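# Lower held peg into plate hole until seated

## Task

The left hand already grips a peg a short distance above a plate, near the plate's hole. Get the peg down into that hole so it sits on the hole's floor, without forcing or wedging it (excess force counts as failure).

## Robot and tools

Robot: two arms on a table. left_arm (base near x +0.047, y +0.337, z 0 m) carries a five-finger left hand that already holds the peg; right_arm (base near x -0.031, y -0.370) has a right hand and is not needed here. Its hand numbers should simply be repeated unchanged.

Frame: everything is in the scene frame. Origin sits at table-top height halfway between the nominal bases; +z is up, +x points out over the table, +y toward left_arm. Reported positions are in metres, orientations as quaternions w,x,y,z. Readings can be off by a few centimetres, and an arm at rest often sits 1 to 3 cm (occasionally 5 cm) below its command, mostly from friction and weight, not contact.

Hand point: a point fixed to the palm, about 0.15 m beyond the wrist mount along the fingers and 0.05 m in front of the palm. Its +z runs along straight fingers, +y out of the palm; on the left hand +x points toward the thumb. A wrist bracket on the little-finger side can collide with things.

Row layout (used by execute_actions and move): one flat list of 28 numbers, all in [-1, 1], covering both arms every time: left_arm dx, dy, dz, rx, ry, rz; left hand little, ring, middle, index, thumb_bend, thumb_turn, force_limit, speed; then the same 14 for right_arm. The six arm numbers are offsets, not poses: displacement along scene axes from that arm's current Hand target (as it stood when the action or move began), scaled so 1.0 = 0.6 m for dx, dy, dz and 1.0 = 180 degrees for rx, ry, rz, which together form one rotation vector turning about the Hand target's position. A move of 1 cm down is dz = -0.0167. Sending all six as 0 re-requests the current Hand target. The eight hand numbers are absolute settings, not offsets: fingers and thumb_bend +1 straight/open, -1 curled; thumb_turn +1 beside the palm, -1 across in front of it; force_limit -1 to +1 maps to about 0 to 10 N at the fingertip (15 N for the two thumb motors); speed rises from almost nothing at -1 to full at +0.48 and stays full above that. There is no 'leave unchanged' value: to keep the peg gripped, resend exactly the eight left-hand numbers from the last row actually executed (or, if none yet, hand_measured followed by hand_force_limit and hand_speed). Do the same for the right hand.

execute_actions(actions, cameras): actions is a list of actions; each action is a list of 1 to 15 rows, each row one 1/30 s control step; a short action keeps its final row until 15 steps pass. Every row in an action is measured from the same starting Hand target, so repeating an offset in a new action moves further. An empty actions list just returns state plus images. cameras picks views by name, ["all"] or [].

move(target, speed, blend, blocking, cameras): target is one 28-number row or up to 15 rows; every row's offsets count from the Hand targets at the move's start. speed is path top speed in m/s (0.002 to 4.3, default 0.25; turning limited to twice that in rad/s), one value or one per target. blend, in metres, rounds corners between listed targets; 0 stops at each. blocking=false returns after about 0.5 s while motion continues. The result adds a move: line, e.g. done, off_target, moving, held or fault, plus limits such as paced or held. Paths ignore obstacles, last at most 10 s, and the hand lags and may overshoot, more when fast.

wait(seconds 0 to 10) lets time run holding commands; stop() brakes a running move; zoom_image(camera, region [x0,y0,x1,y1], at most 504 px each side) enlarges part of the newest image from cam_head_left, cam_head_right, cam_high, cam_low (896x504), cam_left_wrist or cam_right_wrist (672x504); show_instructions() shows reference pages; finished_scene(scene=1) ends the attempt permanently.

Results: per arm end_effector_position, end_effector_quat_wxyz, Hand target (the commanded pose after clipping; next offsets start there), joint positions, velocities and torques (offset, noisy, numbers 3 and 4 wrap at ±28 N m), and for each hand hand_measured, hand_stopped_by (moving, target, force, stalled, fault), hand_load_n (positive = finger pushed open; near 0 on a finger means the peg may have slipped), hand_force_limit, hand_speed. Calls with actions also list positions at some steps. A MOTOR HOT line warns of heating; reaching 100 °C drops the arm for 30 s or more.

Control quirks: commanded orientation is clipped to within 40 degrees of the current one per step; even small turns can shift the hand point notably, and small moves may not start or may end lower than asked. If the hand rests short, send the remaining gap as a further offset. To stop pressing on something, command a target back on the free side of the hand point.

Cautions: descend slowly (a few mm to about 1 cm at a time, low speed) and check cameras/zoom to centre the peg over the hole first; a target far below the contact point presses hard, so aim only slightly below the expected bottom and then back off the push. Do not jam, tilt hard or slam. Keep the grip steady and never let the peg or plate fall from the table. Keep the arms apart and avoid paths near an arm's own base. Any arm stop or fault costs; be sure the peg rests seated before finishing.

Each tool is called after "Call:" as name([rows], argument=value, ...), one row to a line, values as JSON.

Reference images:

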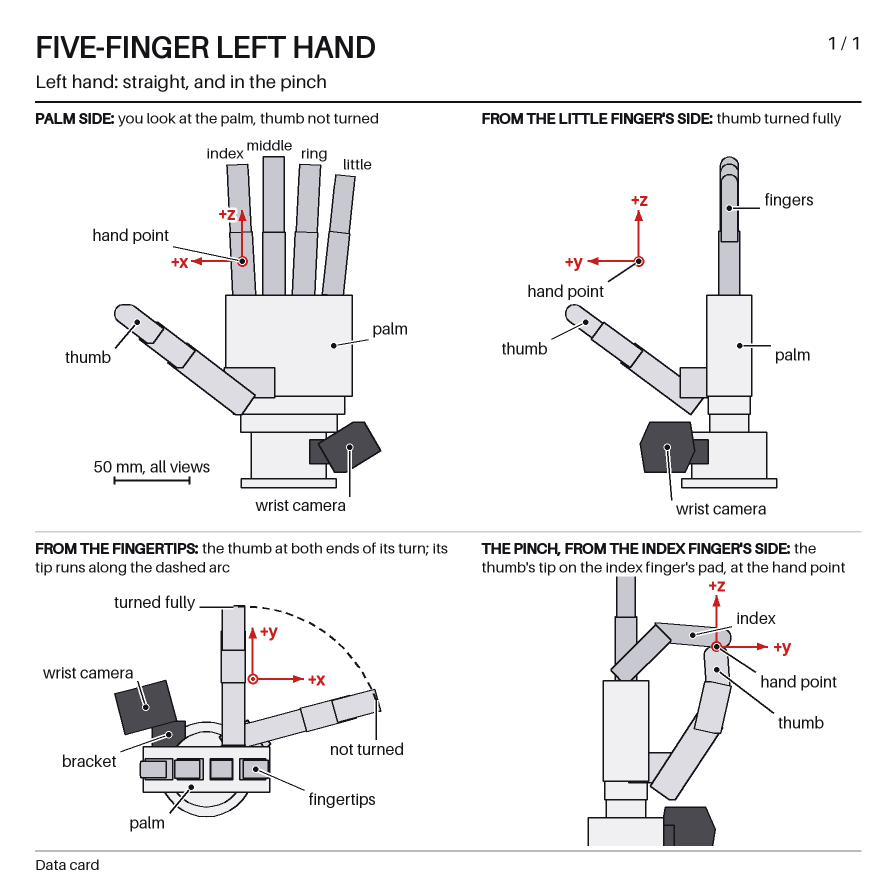

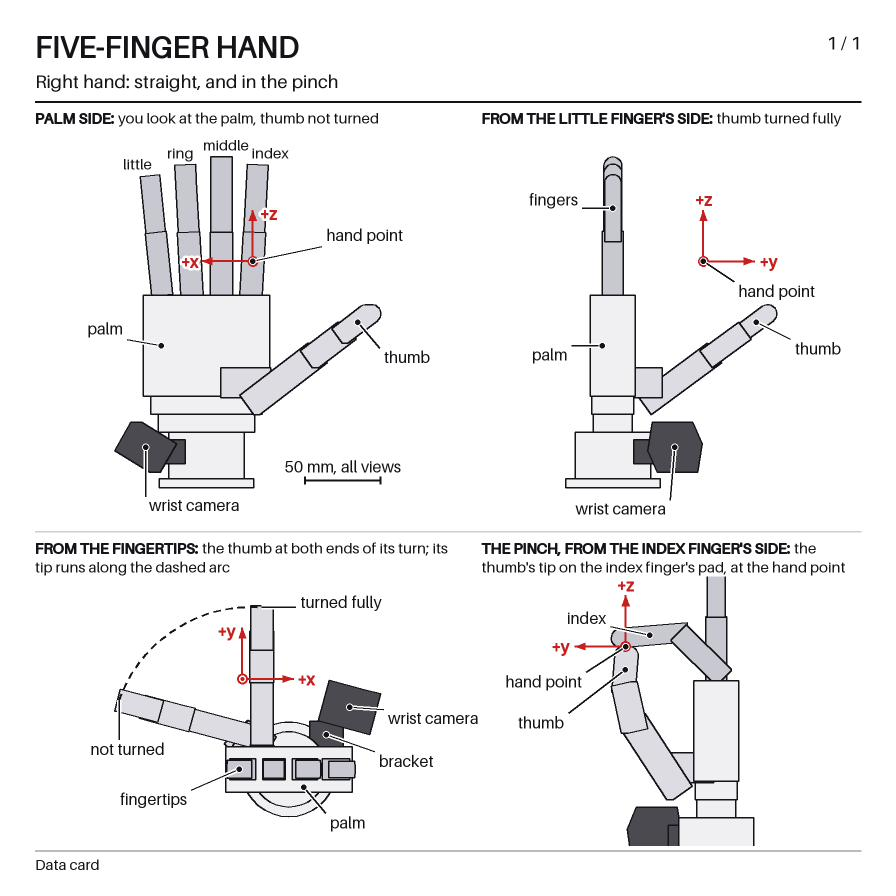

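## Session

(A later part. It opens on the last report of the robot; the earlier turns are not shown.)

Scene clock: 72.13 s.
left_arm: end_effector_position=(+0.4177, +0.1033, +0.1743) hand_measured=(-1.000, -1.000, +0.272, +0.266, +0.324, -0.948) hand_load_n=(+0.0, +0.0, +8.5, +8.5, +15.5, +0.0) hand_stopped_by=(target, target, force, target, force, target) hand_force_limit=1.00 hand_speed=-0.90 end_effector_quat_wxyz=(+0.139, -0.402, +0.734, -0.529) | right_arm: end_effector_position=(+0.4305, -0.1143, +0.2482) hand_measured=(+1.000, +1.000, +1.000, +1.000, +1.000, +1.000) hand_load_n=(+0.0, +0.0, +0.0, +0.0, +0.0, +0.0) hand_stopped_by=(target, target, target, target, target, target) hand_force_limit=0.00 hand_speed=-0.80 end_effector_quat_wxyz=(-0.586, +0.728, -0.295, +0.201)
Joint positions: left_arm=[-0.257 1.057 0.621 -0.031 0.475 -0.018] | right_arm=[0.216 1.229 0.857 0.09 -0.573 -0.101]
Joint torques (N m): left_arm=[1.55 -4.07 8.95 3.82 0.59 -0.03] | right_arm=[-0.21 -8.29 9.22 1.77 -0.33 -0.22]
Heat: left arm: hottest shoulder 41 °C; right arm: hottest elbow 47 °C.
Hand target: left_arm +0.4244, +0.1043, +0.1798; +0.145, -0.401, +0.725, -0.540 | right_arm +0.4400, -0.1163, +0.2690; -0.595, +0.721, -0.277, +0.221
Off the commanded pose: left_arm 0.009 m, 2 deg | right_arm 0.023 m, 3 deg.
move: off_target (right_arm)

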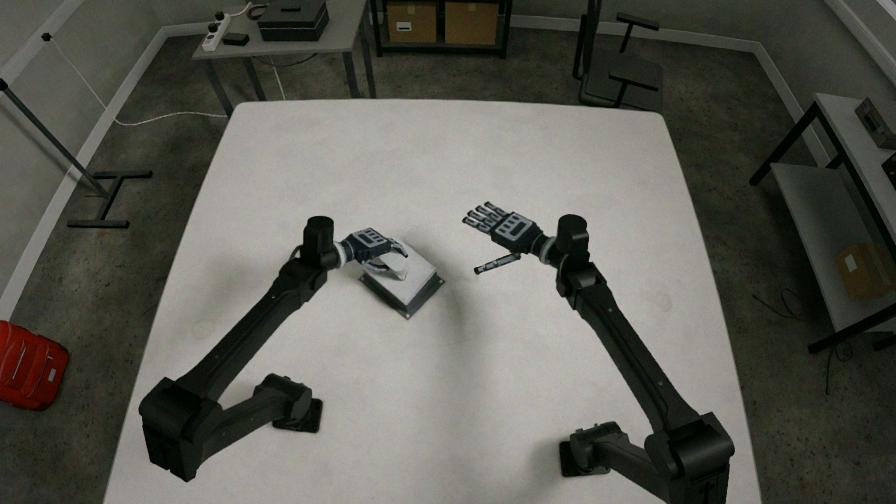

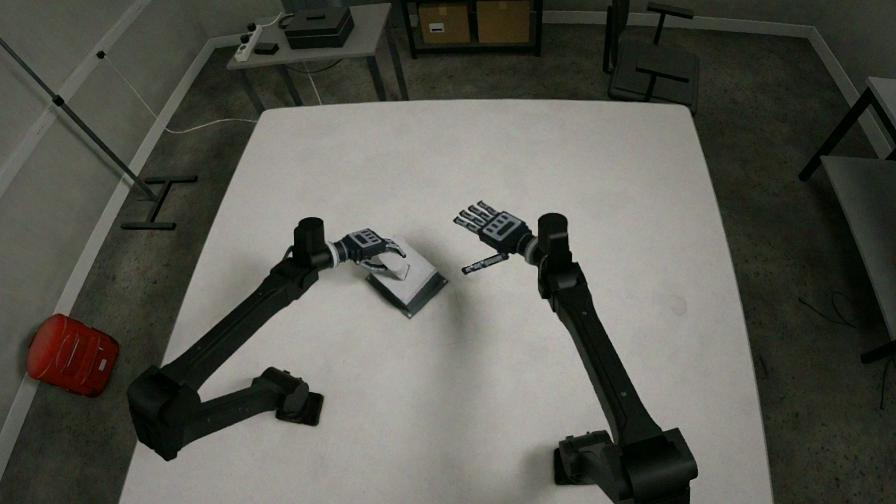

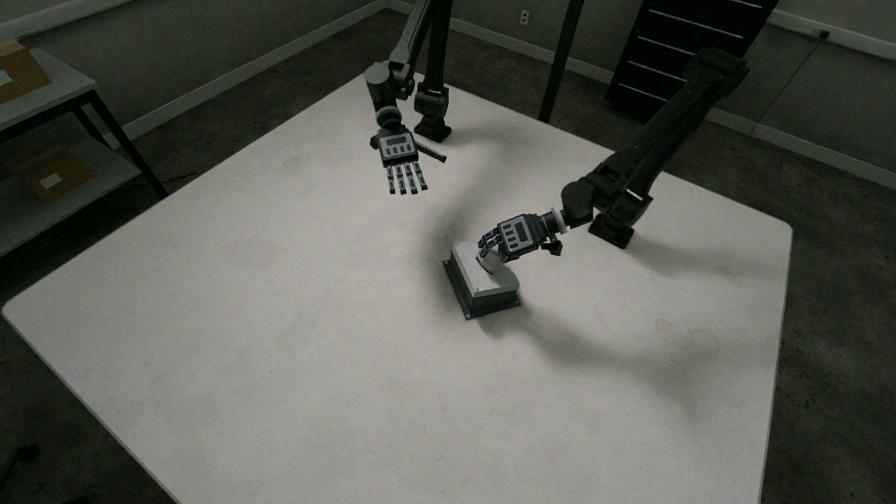

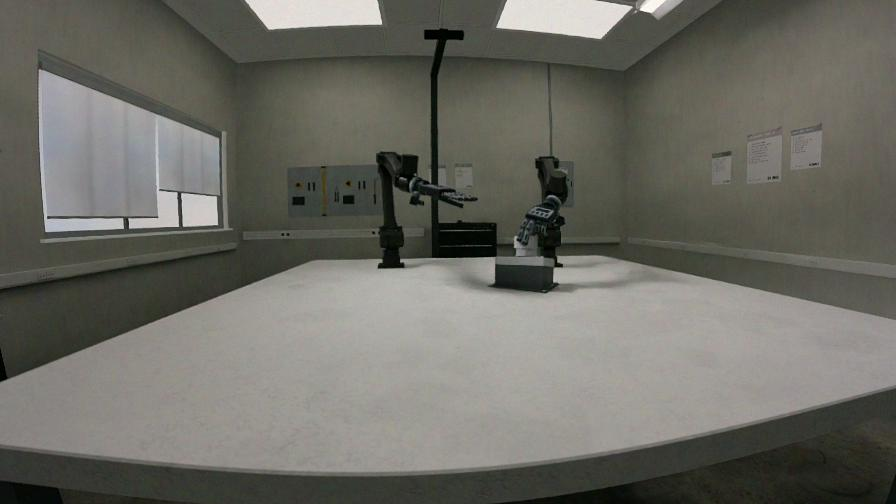

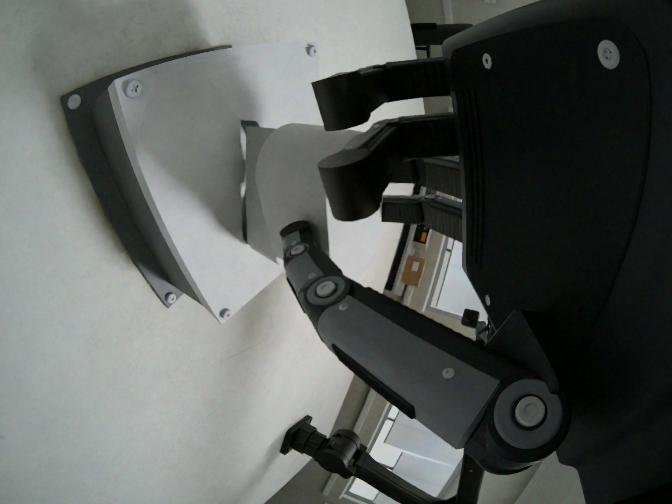

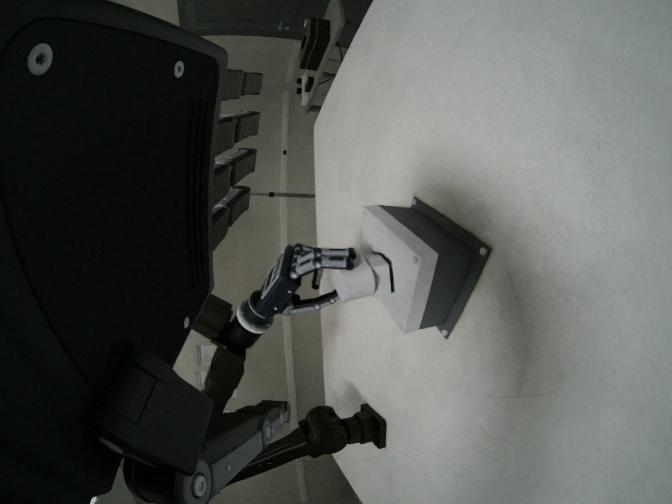

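Call:
move([
  [0.0045,0.003,0.02,0,0,0,-1.0,-1.0,0.272,0.264,0.324,-0.948,1.0,-0.9, 0.0,0.0,0,0,0,0,1,1,1,1,1,1,0,-0.8],
  [0.0045,0.003,-0.004,0,0,0,-1.0,-1.0,0.272,0.264,0.324,-0.948,1.0,-0.9, 0.0,0.0,0,0,0,0,1,1,1,1,1,1,0,-0.8],
], speed=0.06, cameras=["all"])

Call:
zoom_image(camera="cam_right_wrist", region=[365, 245, 405, 305])

Call:
zoom_image(camera="cam_left_wrist", region=[225, 105, 285, 255])

Call:
zoom_image(camera="cam_high", region=[470, 250, 500, 280])

Call:
zoom_image(camera="cam_low", region=[505, 225, 545, 265])

Call:
zoom_image(camera="cam_head_right", region=[380, 245, 420, 285])

Scene clock: 75.90 s.
left_arm: end_effector_position=(+0.4203, +0.1048, +0.1717) hand_measured=(-1.000, -1.000, +0.272, +0.266, +0.324, -0.948) hand_load_n=(+0.0, +0.0, +8.5, +8.5, +15.5, +0.0) hand_stopped_by=(target, target, force, target, force, target) hand_force_limit=1.00 hand_speed=-0.90 end_effector_quat_wxyz=(+0.138, -0.404, +0.733, -0.529) | right_arm: end_effector_position=(+0.4305, -0.1143, +0.2482) hand_measured=(+1.000, +1.000, +1.000, +1.000, +1.000, +1.000) hand_load_n=(+0.0, +0.0, +0.0, +0.0, +0.0, -0.5) hand_stopped_by=(target, target, target, target, target, target) hand_force_limit=0.00 hand_speed=-0.80 end_effector_quat_wxyz=(-0.586, +0.728, -0.295, +0.201)
Joint positions: left_arm=[-0.249 1.069 0.621 -0.023 0.482 -0.018] | right_arm=[0.216 1.229 0.857 0.09 -0.573 -0.101]
Joint torques (N m): left_arm=[1.61 -4.19 8.94 3.89 0.59 0] | right_arm=[-0.21 -8.35 9.24 1.74 -0.33 -0.21]
Heat: left arm: hottest shoulder 41 °C; right arm: hottest elbow 47 °C.
Hand target: left_arm +0.4271, +0.1061, +0.1772; +0.145, -0.401, +0.725, -0.540 | right_arm +0.4400, -0.1163, +0.2690; -0.595, +0.721, -0.277, +0.221
Off the commanded pose: left_arm 0.009 m, 2 deg | right_arm 0.023 m, 3 deg.
move: off_target (right_arm)

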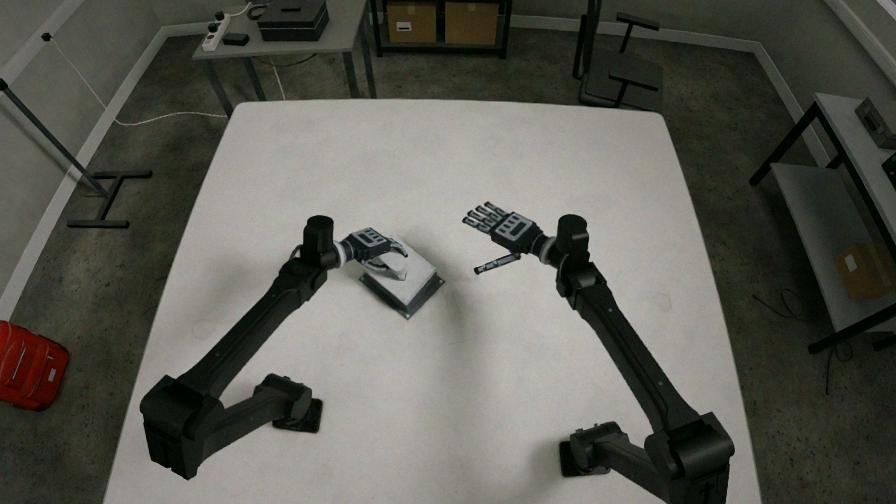

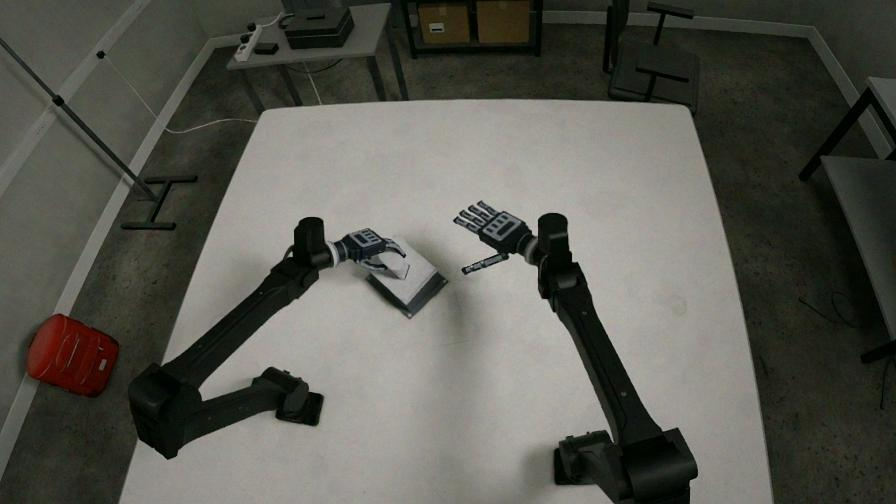

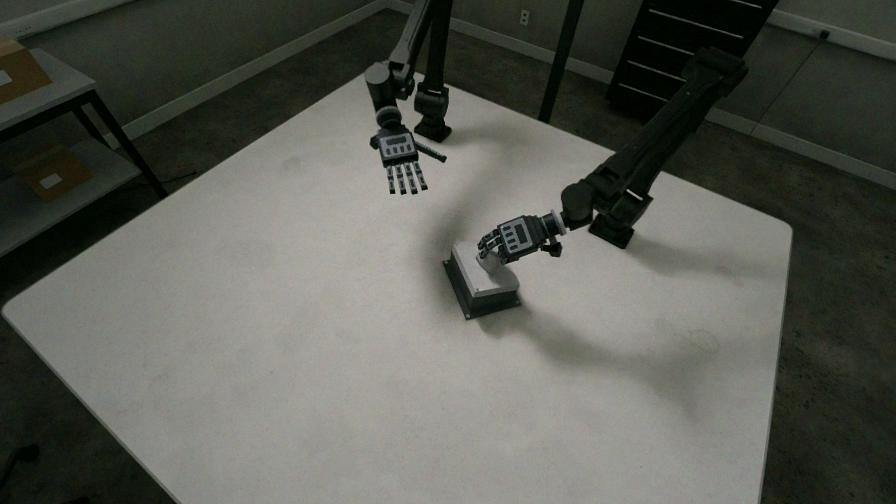

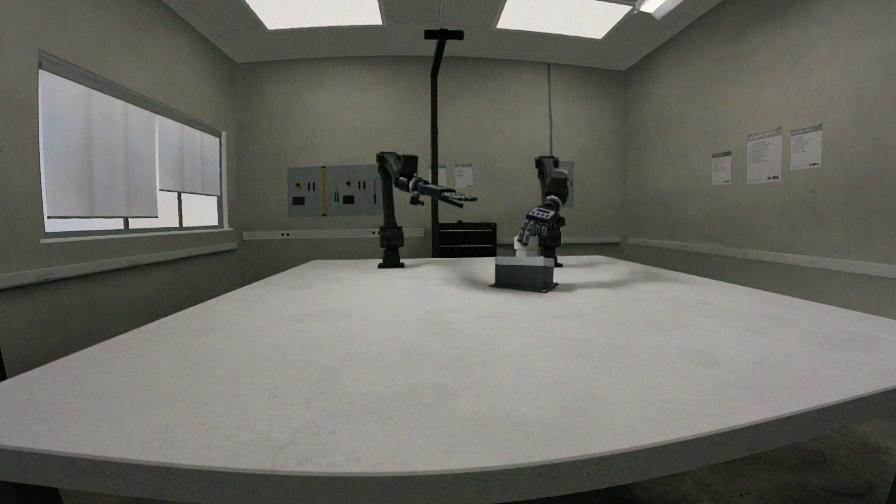

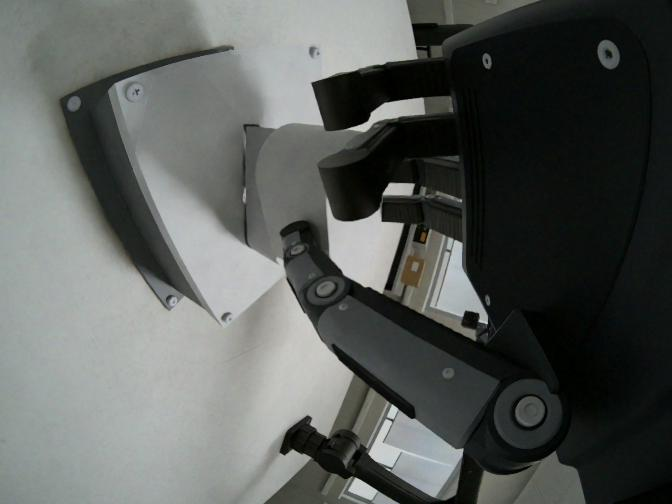

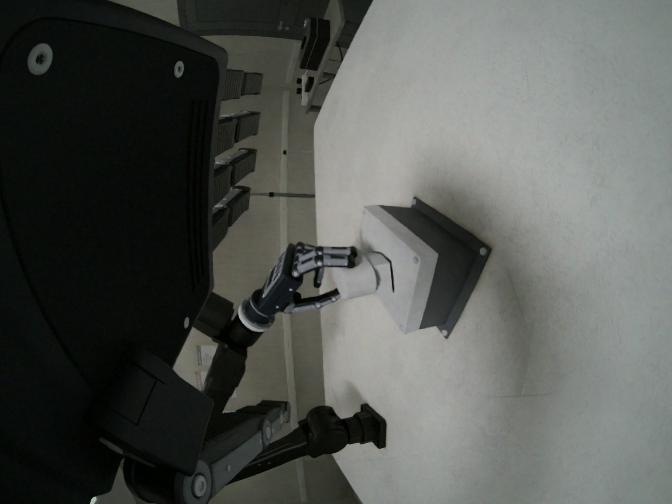

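Scaled by 8.400 from the camera's 672x504 image, which has a finer 960x720 frame.

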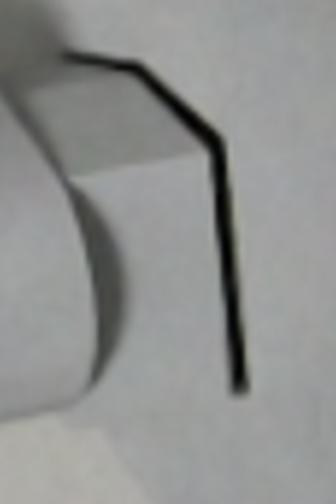

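Scaled by 3.360 from the camera's 672x504 image, which has a finer 960x720 frame.

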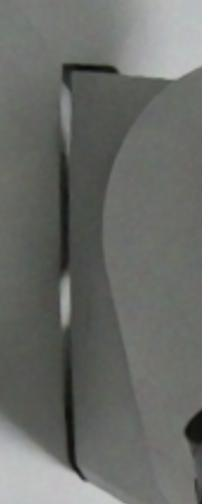

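Scaled by 16.800 from the camera's 896x504 image, which has a finer 1280x720 frame.

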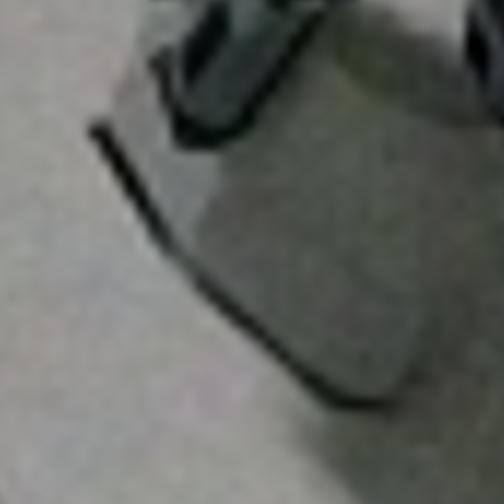

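Scaled by 12.600 from the camera's 896x504 image, which has a finer 1280x720 frame.

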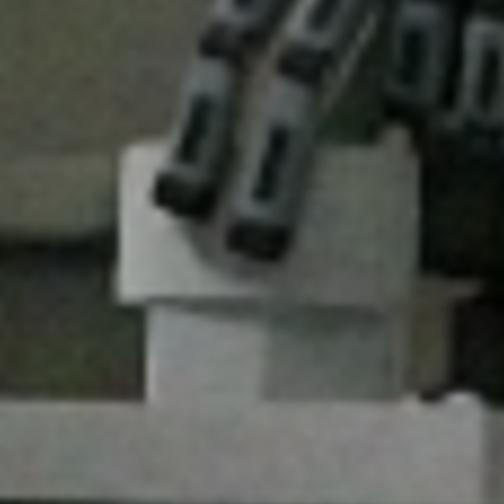

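Scaled by 12.600 from the camera's 896x504 image, which has a finer 1280x720 frame.

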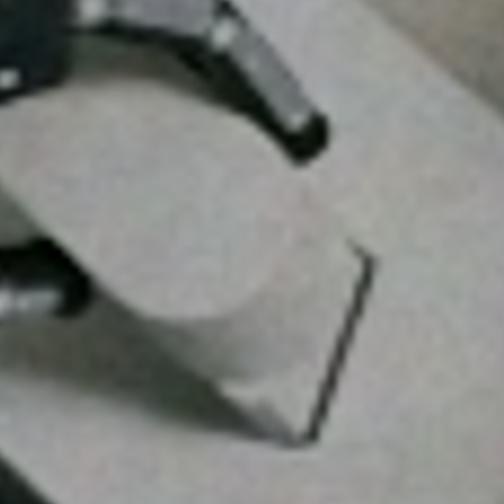

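Call:
move(target=[0.0003,-0.0003,-0.014,0,0,0,-1.0,-1.0,0.272,0.264,0.324,-0.948,1.0,-0.9, 0.0,0.0,0,0,0,0,1,1,1,1,1,1,0,-0.8], speed=0.03, cameras=["cam_right_wrist","cam_left_wrist","cam_low","cam_high"])

Call:
zoom_image(camera="cam_right_wrist", region=[365, 245, 405, 305])

Call:
zoom_image(camera="cam_left_wrist", region=[225, 105, 285, 255])

Call:
zoom_image(camera="cam_high", region=[470, 250, 500, 280])

Call:
zoom_image(camera="cam_low", region=[505, 225, 545, 265])

Scene clock: 77.27 s.
left_arm: end_effector_position=(+0.4233, +0.1038, +0.1703) hand_measured=(-1.000, -1.000, +0.272, +0.266, +0.324, -0.948) hand_load_n=(+0.0, +0.0, +9.0, +8.5, +15.0, +0.5) hand_stopped_by=(target, target, force, target, force, target) hand_force_limit=1.00 hand_speed=-0.90 end_effector_quat_wxyz=(+0.142, -0.400, +0.731, -0.534) | right_arm: end_effector_position=(+0.4305, -0.1143, +0.2482) hand_measured=(+1.000, +1.000, +1.000, +1.000, +1.000, +1.000) hand_load_n=(-0.5, +0.0, +0.0, +0.0, +0.0, +0.0) hand_stopped_by=(target, target, target, target, target, target) hand_force_limit=0.00 hand_speed=-0.80 end_effector_quat_wxyz=(-0.586, +0.728, -0.295, +0.201)
Joint positions: left_arm=[-0.249 1.078 0.614 0.01 0.483 -0.018] | right_arm=[0.216 1.229 0.857 0.09 -0.573 -0.101]
Joint torques (N m): left_arm=[1.55 -3.9 8.14 3.78 0.52 0] | right_arm=[-0.26 -8.35 9.24 1.73 -0.33 -0.22]
Heat: left arm: hottest shoulder 41 °C; right arm: hottest elbow 47 °C.
Hand target: left_arm +0.4273, +0.1060, +0.1689; +0.145, -0.401, +0.725, -0.540 | right_arm +0.4400, -0.1163, +0.2690; -0.595, +0.721, -0.277, +0.221
Off the commanded pose: left_arm 0.005 m, 1 deg | right_arm 0.023 m, 3 deg.
move: off_target (right_arm)
Images, in order (width x height): cam_high 896x504, cam_low 896x504, cam_left_wrist 672x504, cam_right_wrist 672x504.

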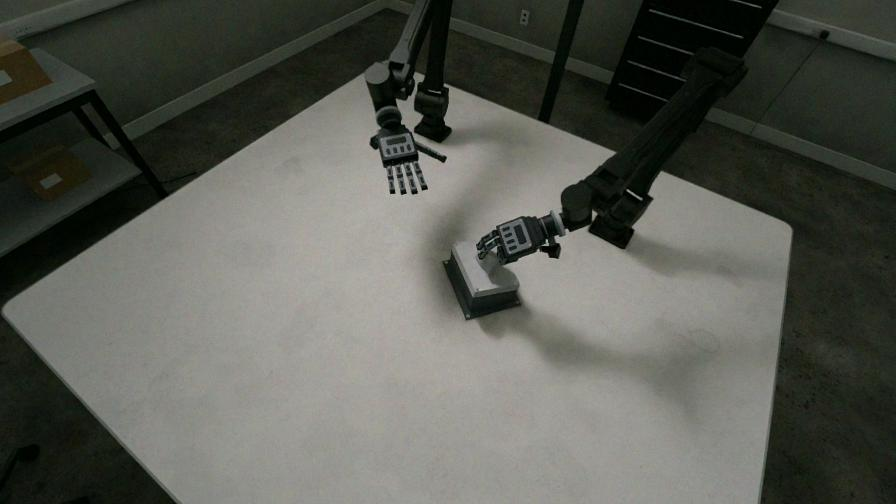

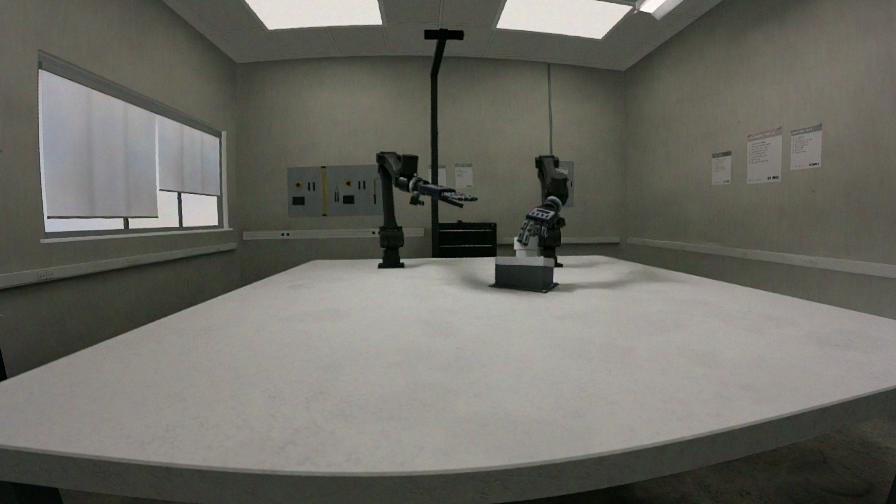

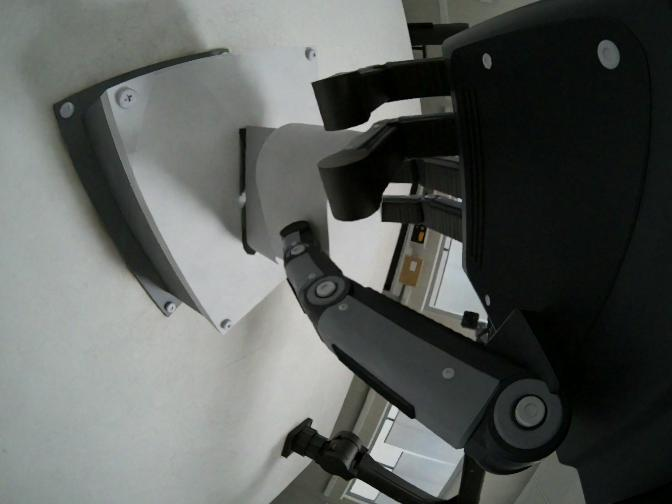

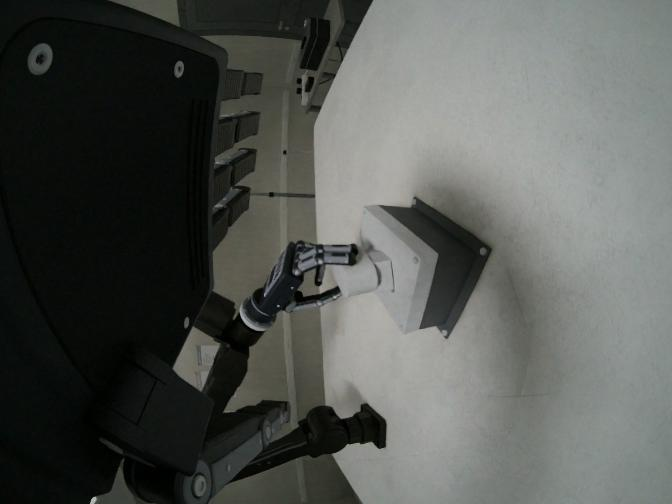

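Scaled by 8.400 from the camera's 672x504 image, which has a finer 960x720 frame.

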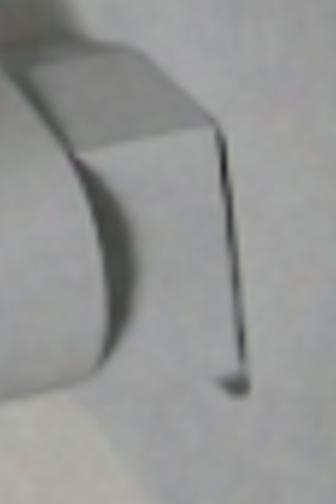

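Scaled by 3.360 from the camera's 672x504 image, which has a finer 960x720 frame.

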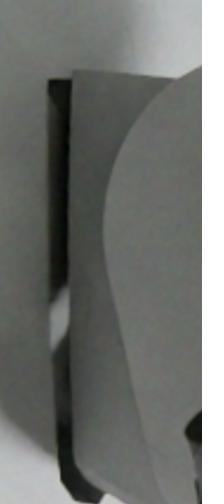

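Scaled by 16.800 from the camera's 896x504 image, which has a finer 1280x720 frame.

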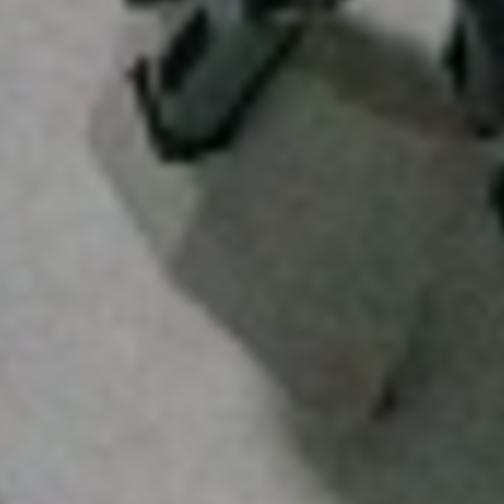

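Scaled by 12.600 from the camera's 896x504 image, which has a finer 1280x720 frame.

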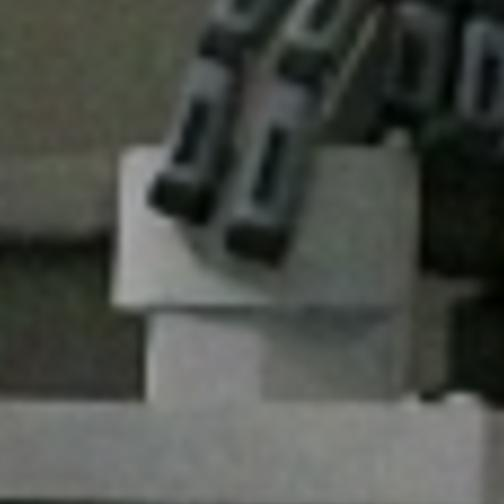

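Call:
move([
  [-0.0003,0.0002,0.047,0,0,0,-1.0,-1.0,0.272,0.264,0.324,-0.948,1.0,-0.9, 0.0,0.0,0,0,0,0,1,1,1,1,1,1,0,-0.8],
  [-0.0003,0.0002,-0.0117,0,0,0,-1.0,-1.0,0.272,0.264,0.324,-0.948,1.0,-0.9, 0.0,0.0,0,0,0,0,1,1,1,1,1,1,0,-0.8],
], speed=[0.08,0.03], cameras=["cam_right_wrist","cam_left_wrist","cam_low","cam_high"])

Call:
zoom_image(camera="cam_right_wrist", region=[365, 245, 405, 305])

Call:
zoom_image(camera="cam_left_wrist", region=[225, 105, 285, 255])

Call:
zoom_image(camera="cam_high", region=[470, 250, 500, 280])

Call:
zoom_image(camera="cam_low", region=[505, 225, 545, 265])

Scene clock: 81.97 s.
left_arm: end_effector_position=(+0.4223, +0.1040, +0.1599) hand_measured=(-1.000, -1.000, +0.272, +0.266, +0.324, -0.948) hand_load_n=(+0.0, +0.0, +8.5, +8.5, +15.0, +0.0) hand_stopped_by=(target, target, force, target, force, target) hand_force_limit=1.00 hand_speed=-0.90 end_effector_quat_wxyz=(+0.139, -0.402, +0.732, -0.532) | right_arm: end_effector_position=(+0.4305, -0.1143, +0.2482) hand_measured=(+1.000, +1.000, +1.000, +1.000, +1.000, +1.000) hand_load_n=(+0.0, +0.0, +0.0, +0.0, +0.0, +0.0) hand_stopped_by=(target, target, target, target, target, target) hand_force_limit=0.00 hand_speed=-0.80 end_effector_quat_wxyz=(-0.586, +0.728, -0.295, +0.201)
Joint positions: left_arm=[-0.249 1.094 0.599 0.032 0.483 -0.018] | right_arm=[0.216 1.229 0.857 0.09 -0.573 -0.101]
Joint torques (N m): left_arm=[1.49 -4.19 8.24 3.92 0.51 0] | right_arm=[-0.26 -8.29 9.24 1.74 -0.33 -0.22]
Heat: left arm: hottest shoulder 41 °C; right arm: hottest elbow 47 °C.
Hand target: left_arm +0.4272, +0.1061, +0.1619; +0.145, -0.401, +0.725, -0.540 | right_arm +0.4400, -0.1163, +0.2690; -0.595, +0.721, -0.277, +0.221
Off the commanded pose: left_arm 0.006 m, 1 deg | right_arm 0.023 m, 3 deg.
move: off_target (right_arm)
Images, in order (width x height): cam_high 896x504, cam_low 896x504, cam_left_wrist 672x504, cam_right_wrist 672x504.

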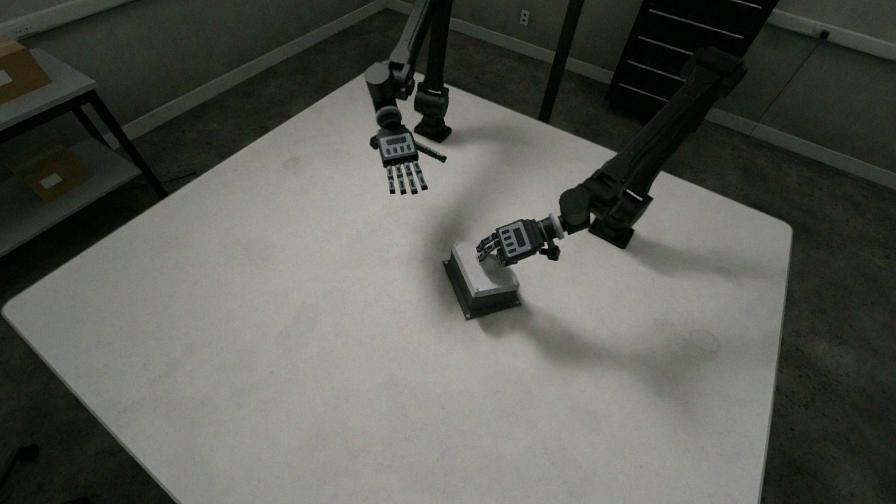

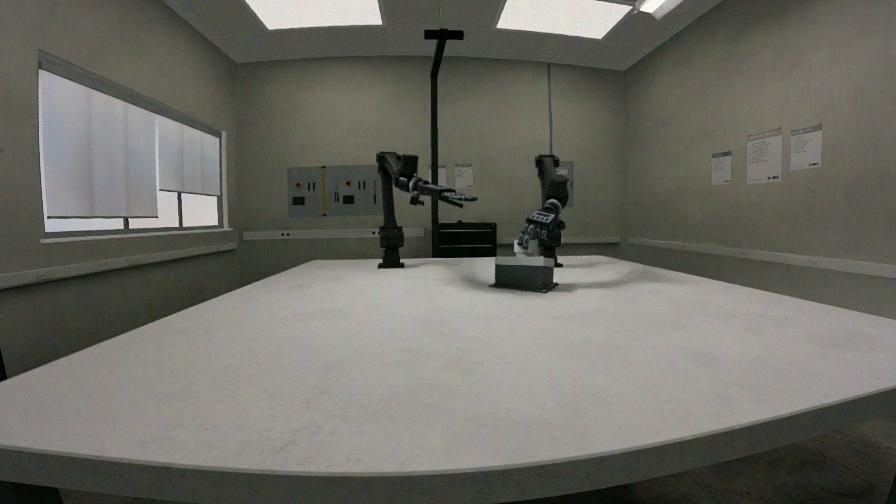

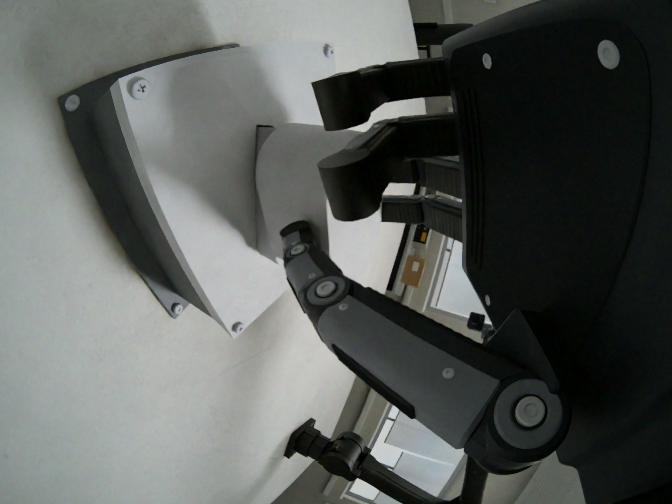

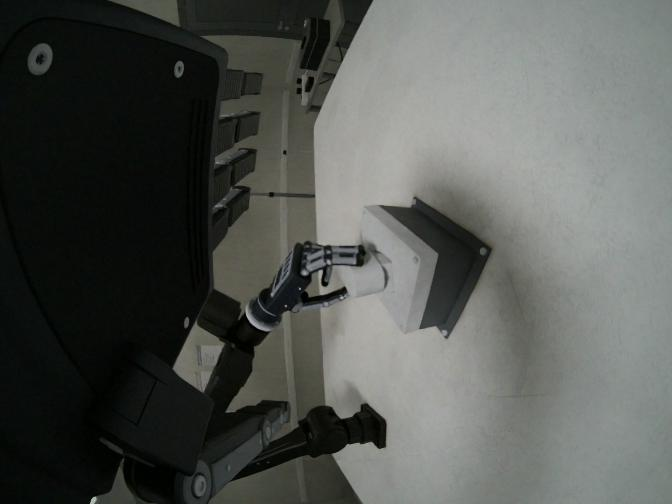

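Scaled by 8.400 from the camera's 672x504 image, which has a finer 960x720 frame.

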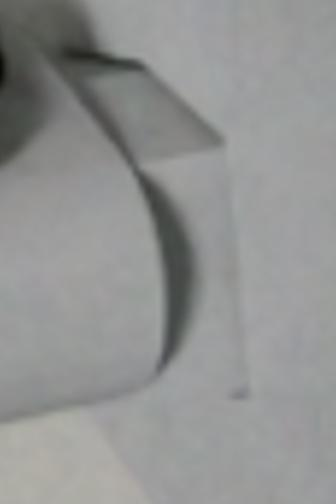

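Scaled by 3.360 from the camera's 672x504 image, which has a finer 960x720 frame.

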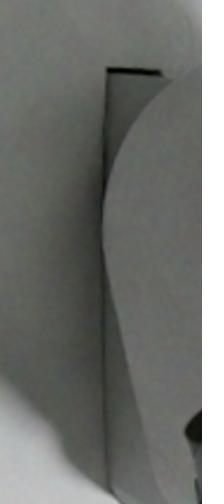

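Scaled by 16.800 from the camera's 896x504 image, which has a finer 1280x720 frame.

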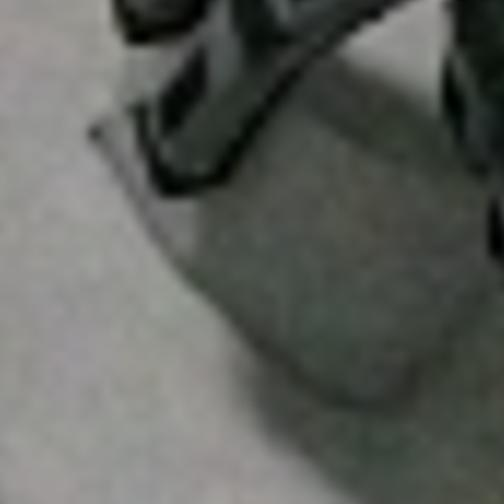

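Scaled by 12.600 from the camera's 896x504 image, which has a finer 1280x720 frame.

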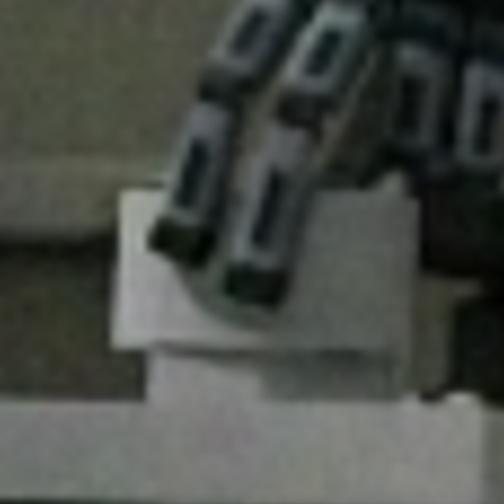

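Call:
move(target=[0,0,-0.0167,0,0,0,-1.0,-1.0,0.272,0.264,0.324,-0.948,1.0,-0.9,0,0,0,0,0,0,1,1,1,1,1,1,0,-0.8], speed=0.03, cameras=["cam_low","cam_right_wrist","cam_left_wrist"])

Scene clock: 83.93 s.
left_arm: end_effector_position=(+0.4233, +0.1037, +0.1517) hand_measured=(-1.000, -1.000, +0.272, +0.266, +0.324, -0.948) hand_load_n=(+0.0, +0.0, +8.5, +8.5, +15.0, +0.0) hand_stopped_by=(target, target, force, target, force, target) hand_force_limit=1.00 hand_speed=-0.90 end_effector_quat_wxyz=(+0.141, -0.401, +0.731, -0.534) | right_arm: end_effector_position=(+0.4305, -0.1143, +0.2482) hand_measured=(+1.000, +1.000, +1.000, +1.000, +1.000, +1.000) hand_load_n=(+0.0, +0.0, +0.0, +0.0, +0.0, -0.5) hand_stopped_by=(target, target, target, target, target, target) hand_force_limit=0.00 hand_speed=-0.80 end_effector_quat_wxyz=(-0.586, +0.728, -0.295, +0.201)
Joint positions: left_arm=[-0.249 1.112 0.583 0.072 0.483 -0.018] | right_arm=[0.216 1.229 0.857 0.09 -0.573 -0.101]
Joint torques (N m): left_arm=[1.55 -4.31 7.9 3.77 0.51 0] | right_arm=[-0.21 -8.29 9.25 1.74 -0.33 -0.22]
Heat: left arm: hottest shoulder 41 °C; right arm: hottest elbow 47 °C.
Hand target: left_arm +0.4271, +0.1061, +0.1518; +0.145, -0.401, +0.725, -0.540 | right_arm +0.4400, -0.1163, +0.2690; -0.595, +0.721, -0.277, +0.221
Off the commanded pose: left_arm 0.005 m, 1 deg | right_arm 0.023 m, 3 deg.
move: off_target (right_arm)
Images, in order (width x height): cam_low 896x504, cam_left_wrist 672x504, cam_right_wrist 672x504.

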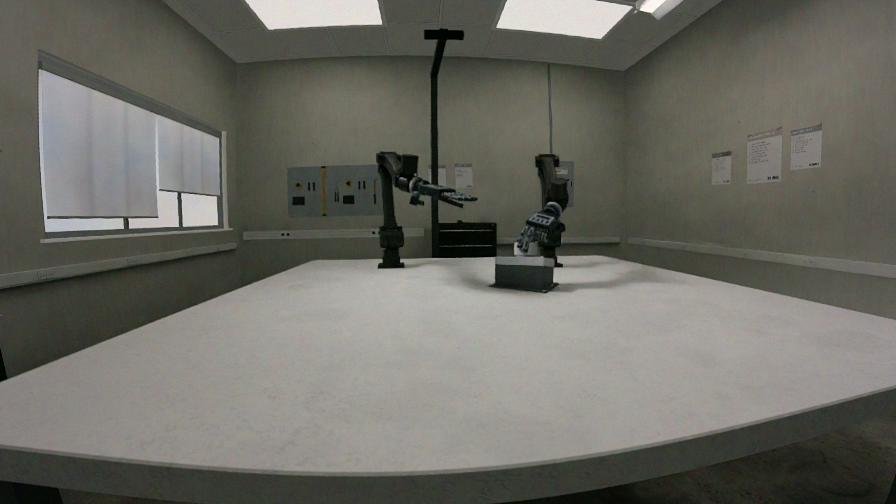

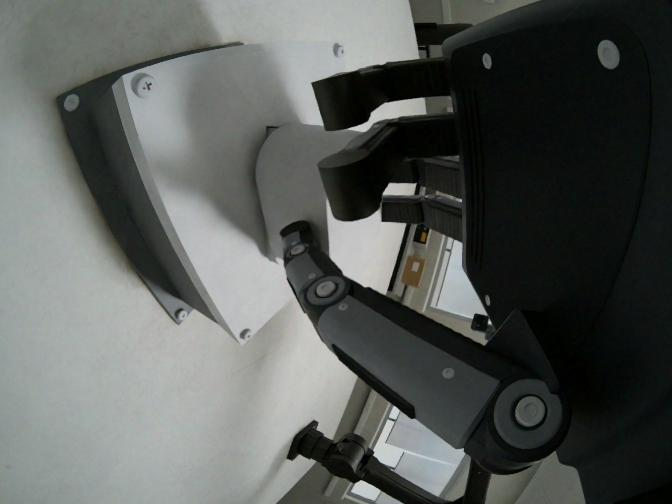

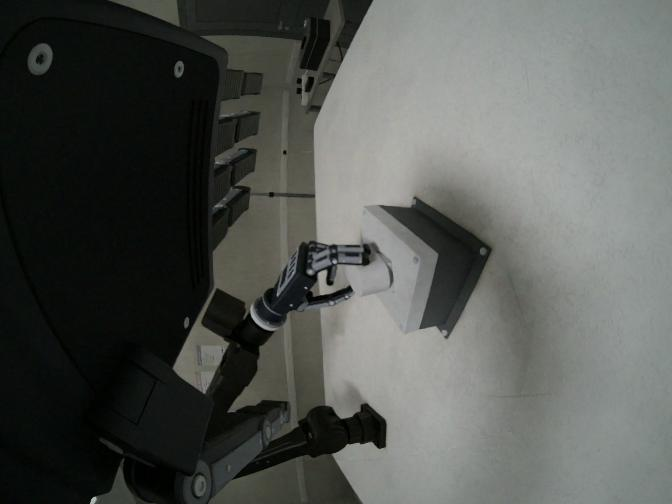

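Call:
zoom_image(camera="cam_low", region=[505, 225, 545, 265])

Call:
zoom_image(camera="cam_right_wrist", region=[365, 245, 405, 305])

Call:
zoom_image(camera="cam_left_wrist", region=[225, 105, 315, 275])

Scaled by 12.600 from the camera's 896x504 image, which has a finer 1280x720 frame.

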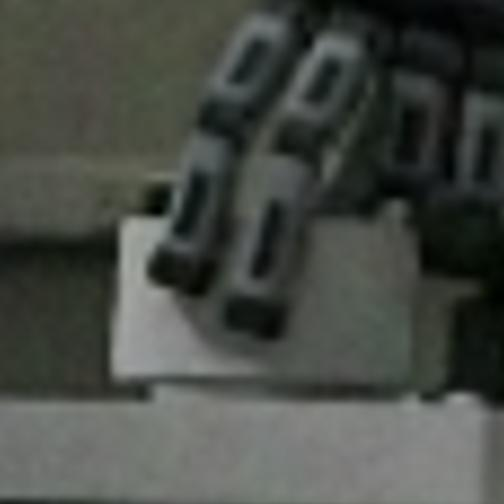

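Scaled by 8.400 from the camera's 672x504 image, which has a finer 960x720 frame.

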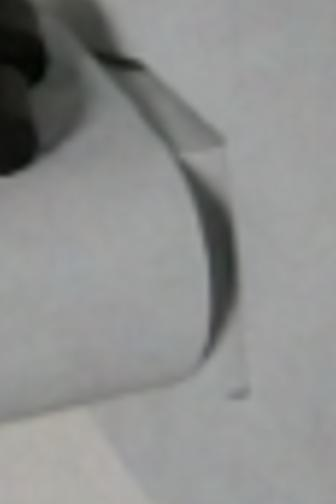

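Scaled by 2.965 from the camera's 672x504 image, which has a finer 960x720 frame.

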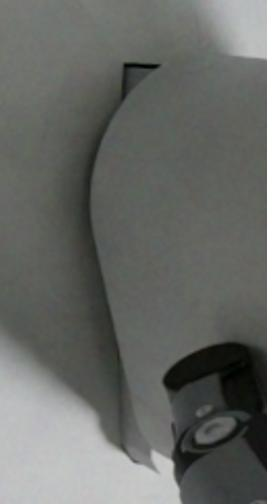

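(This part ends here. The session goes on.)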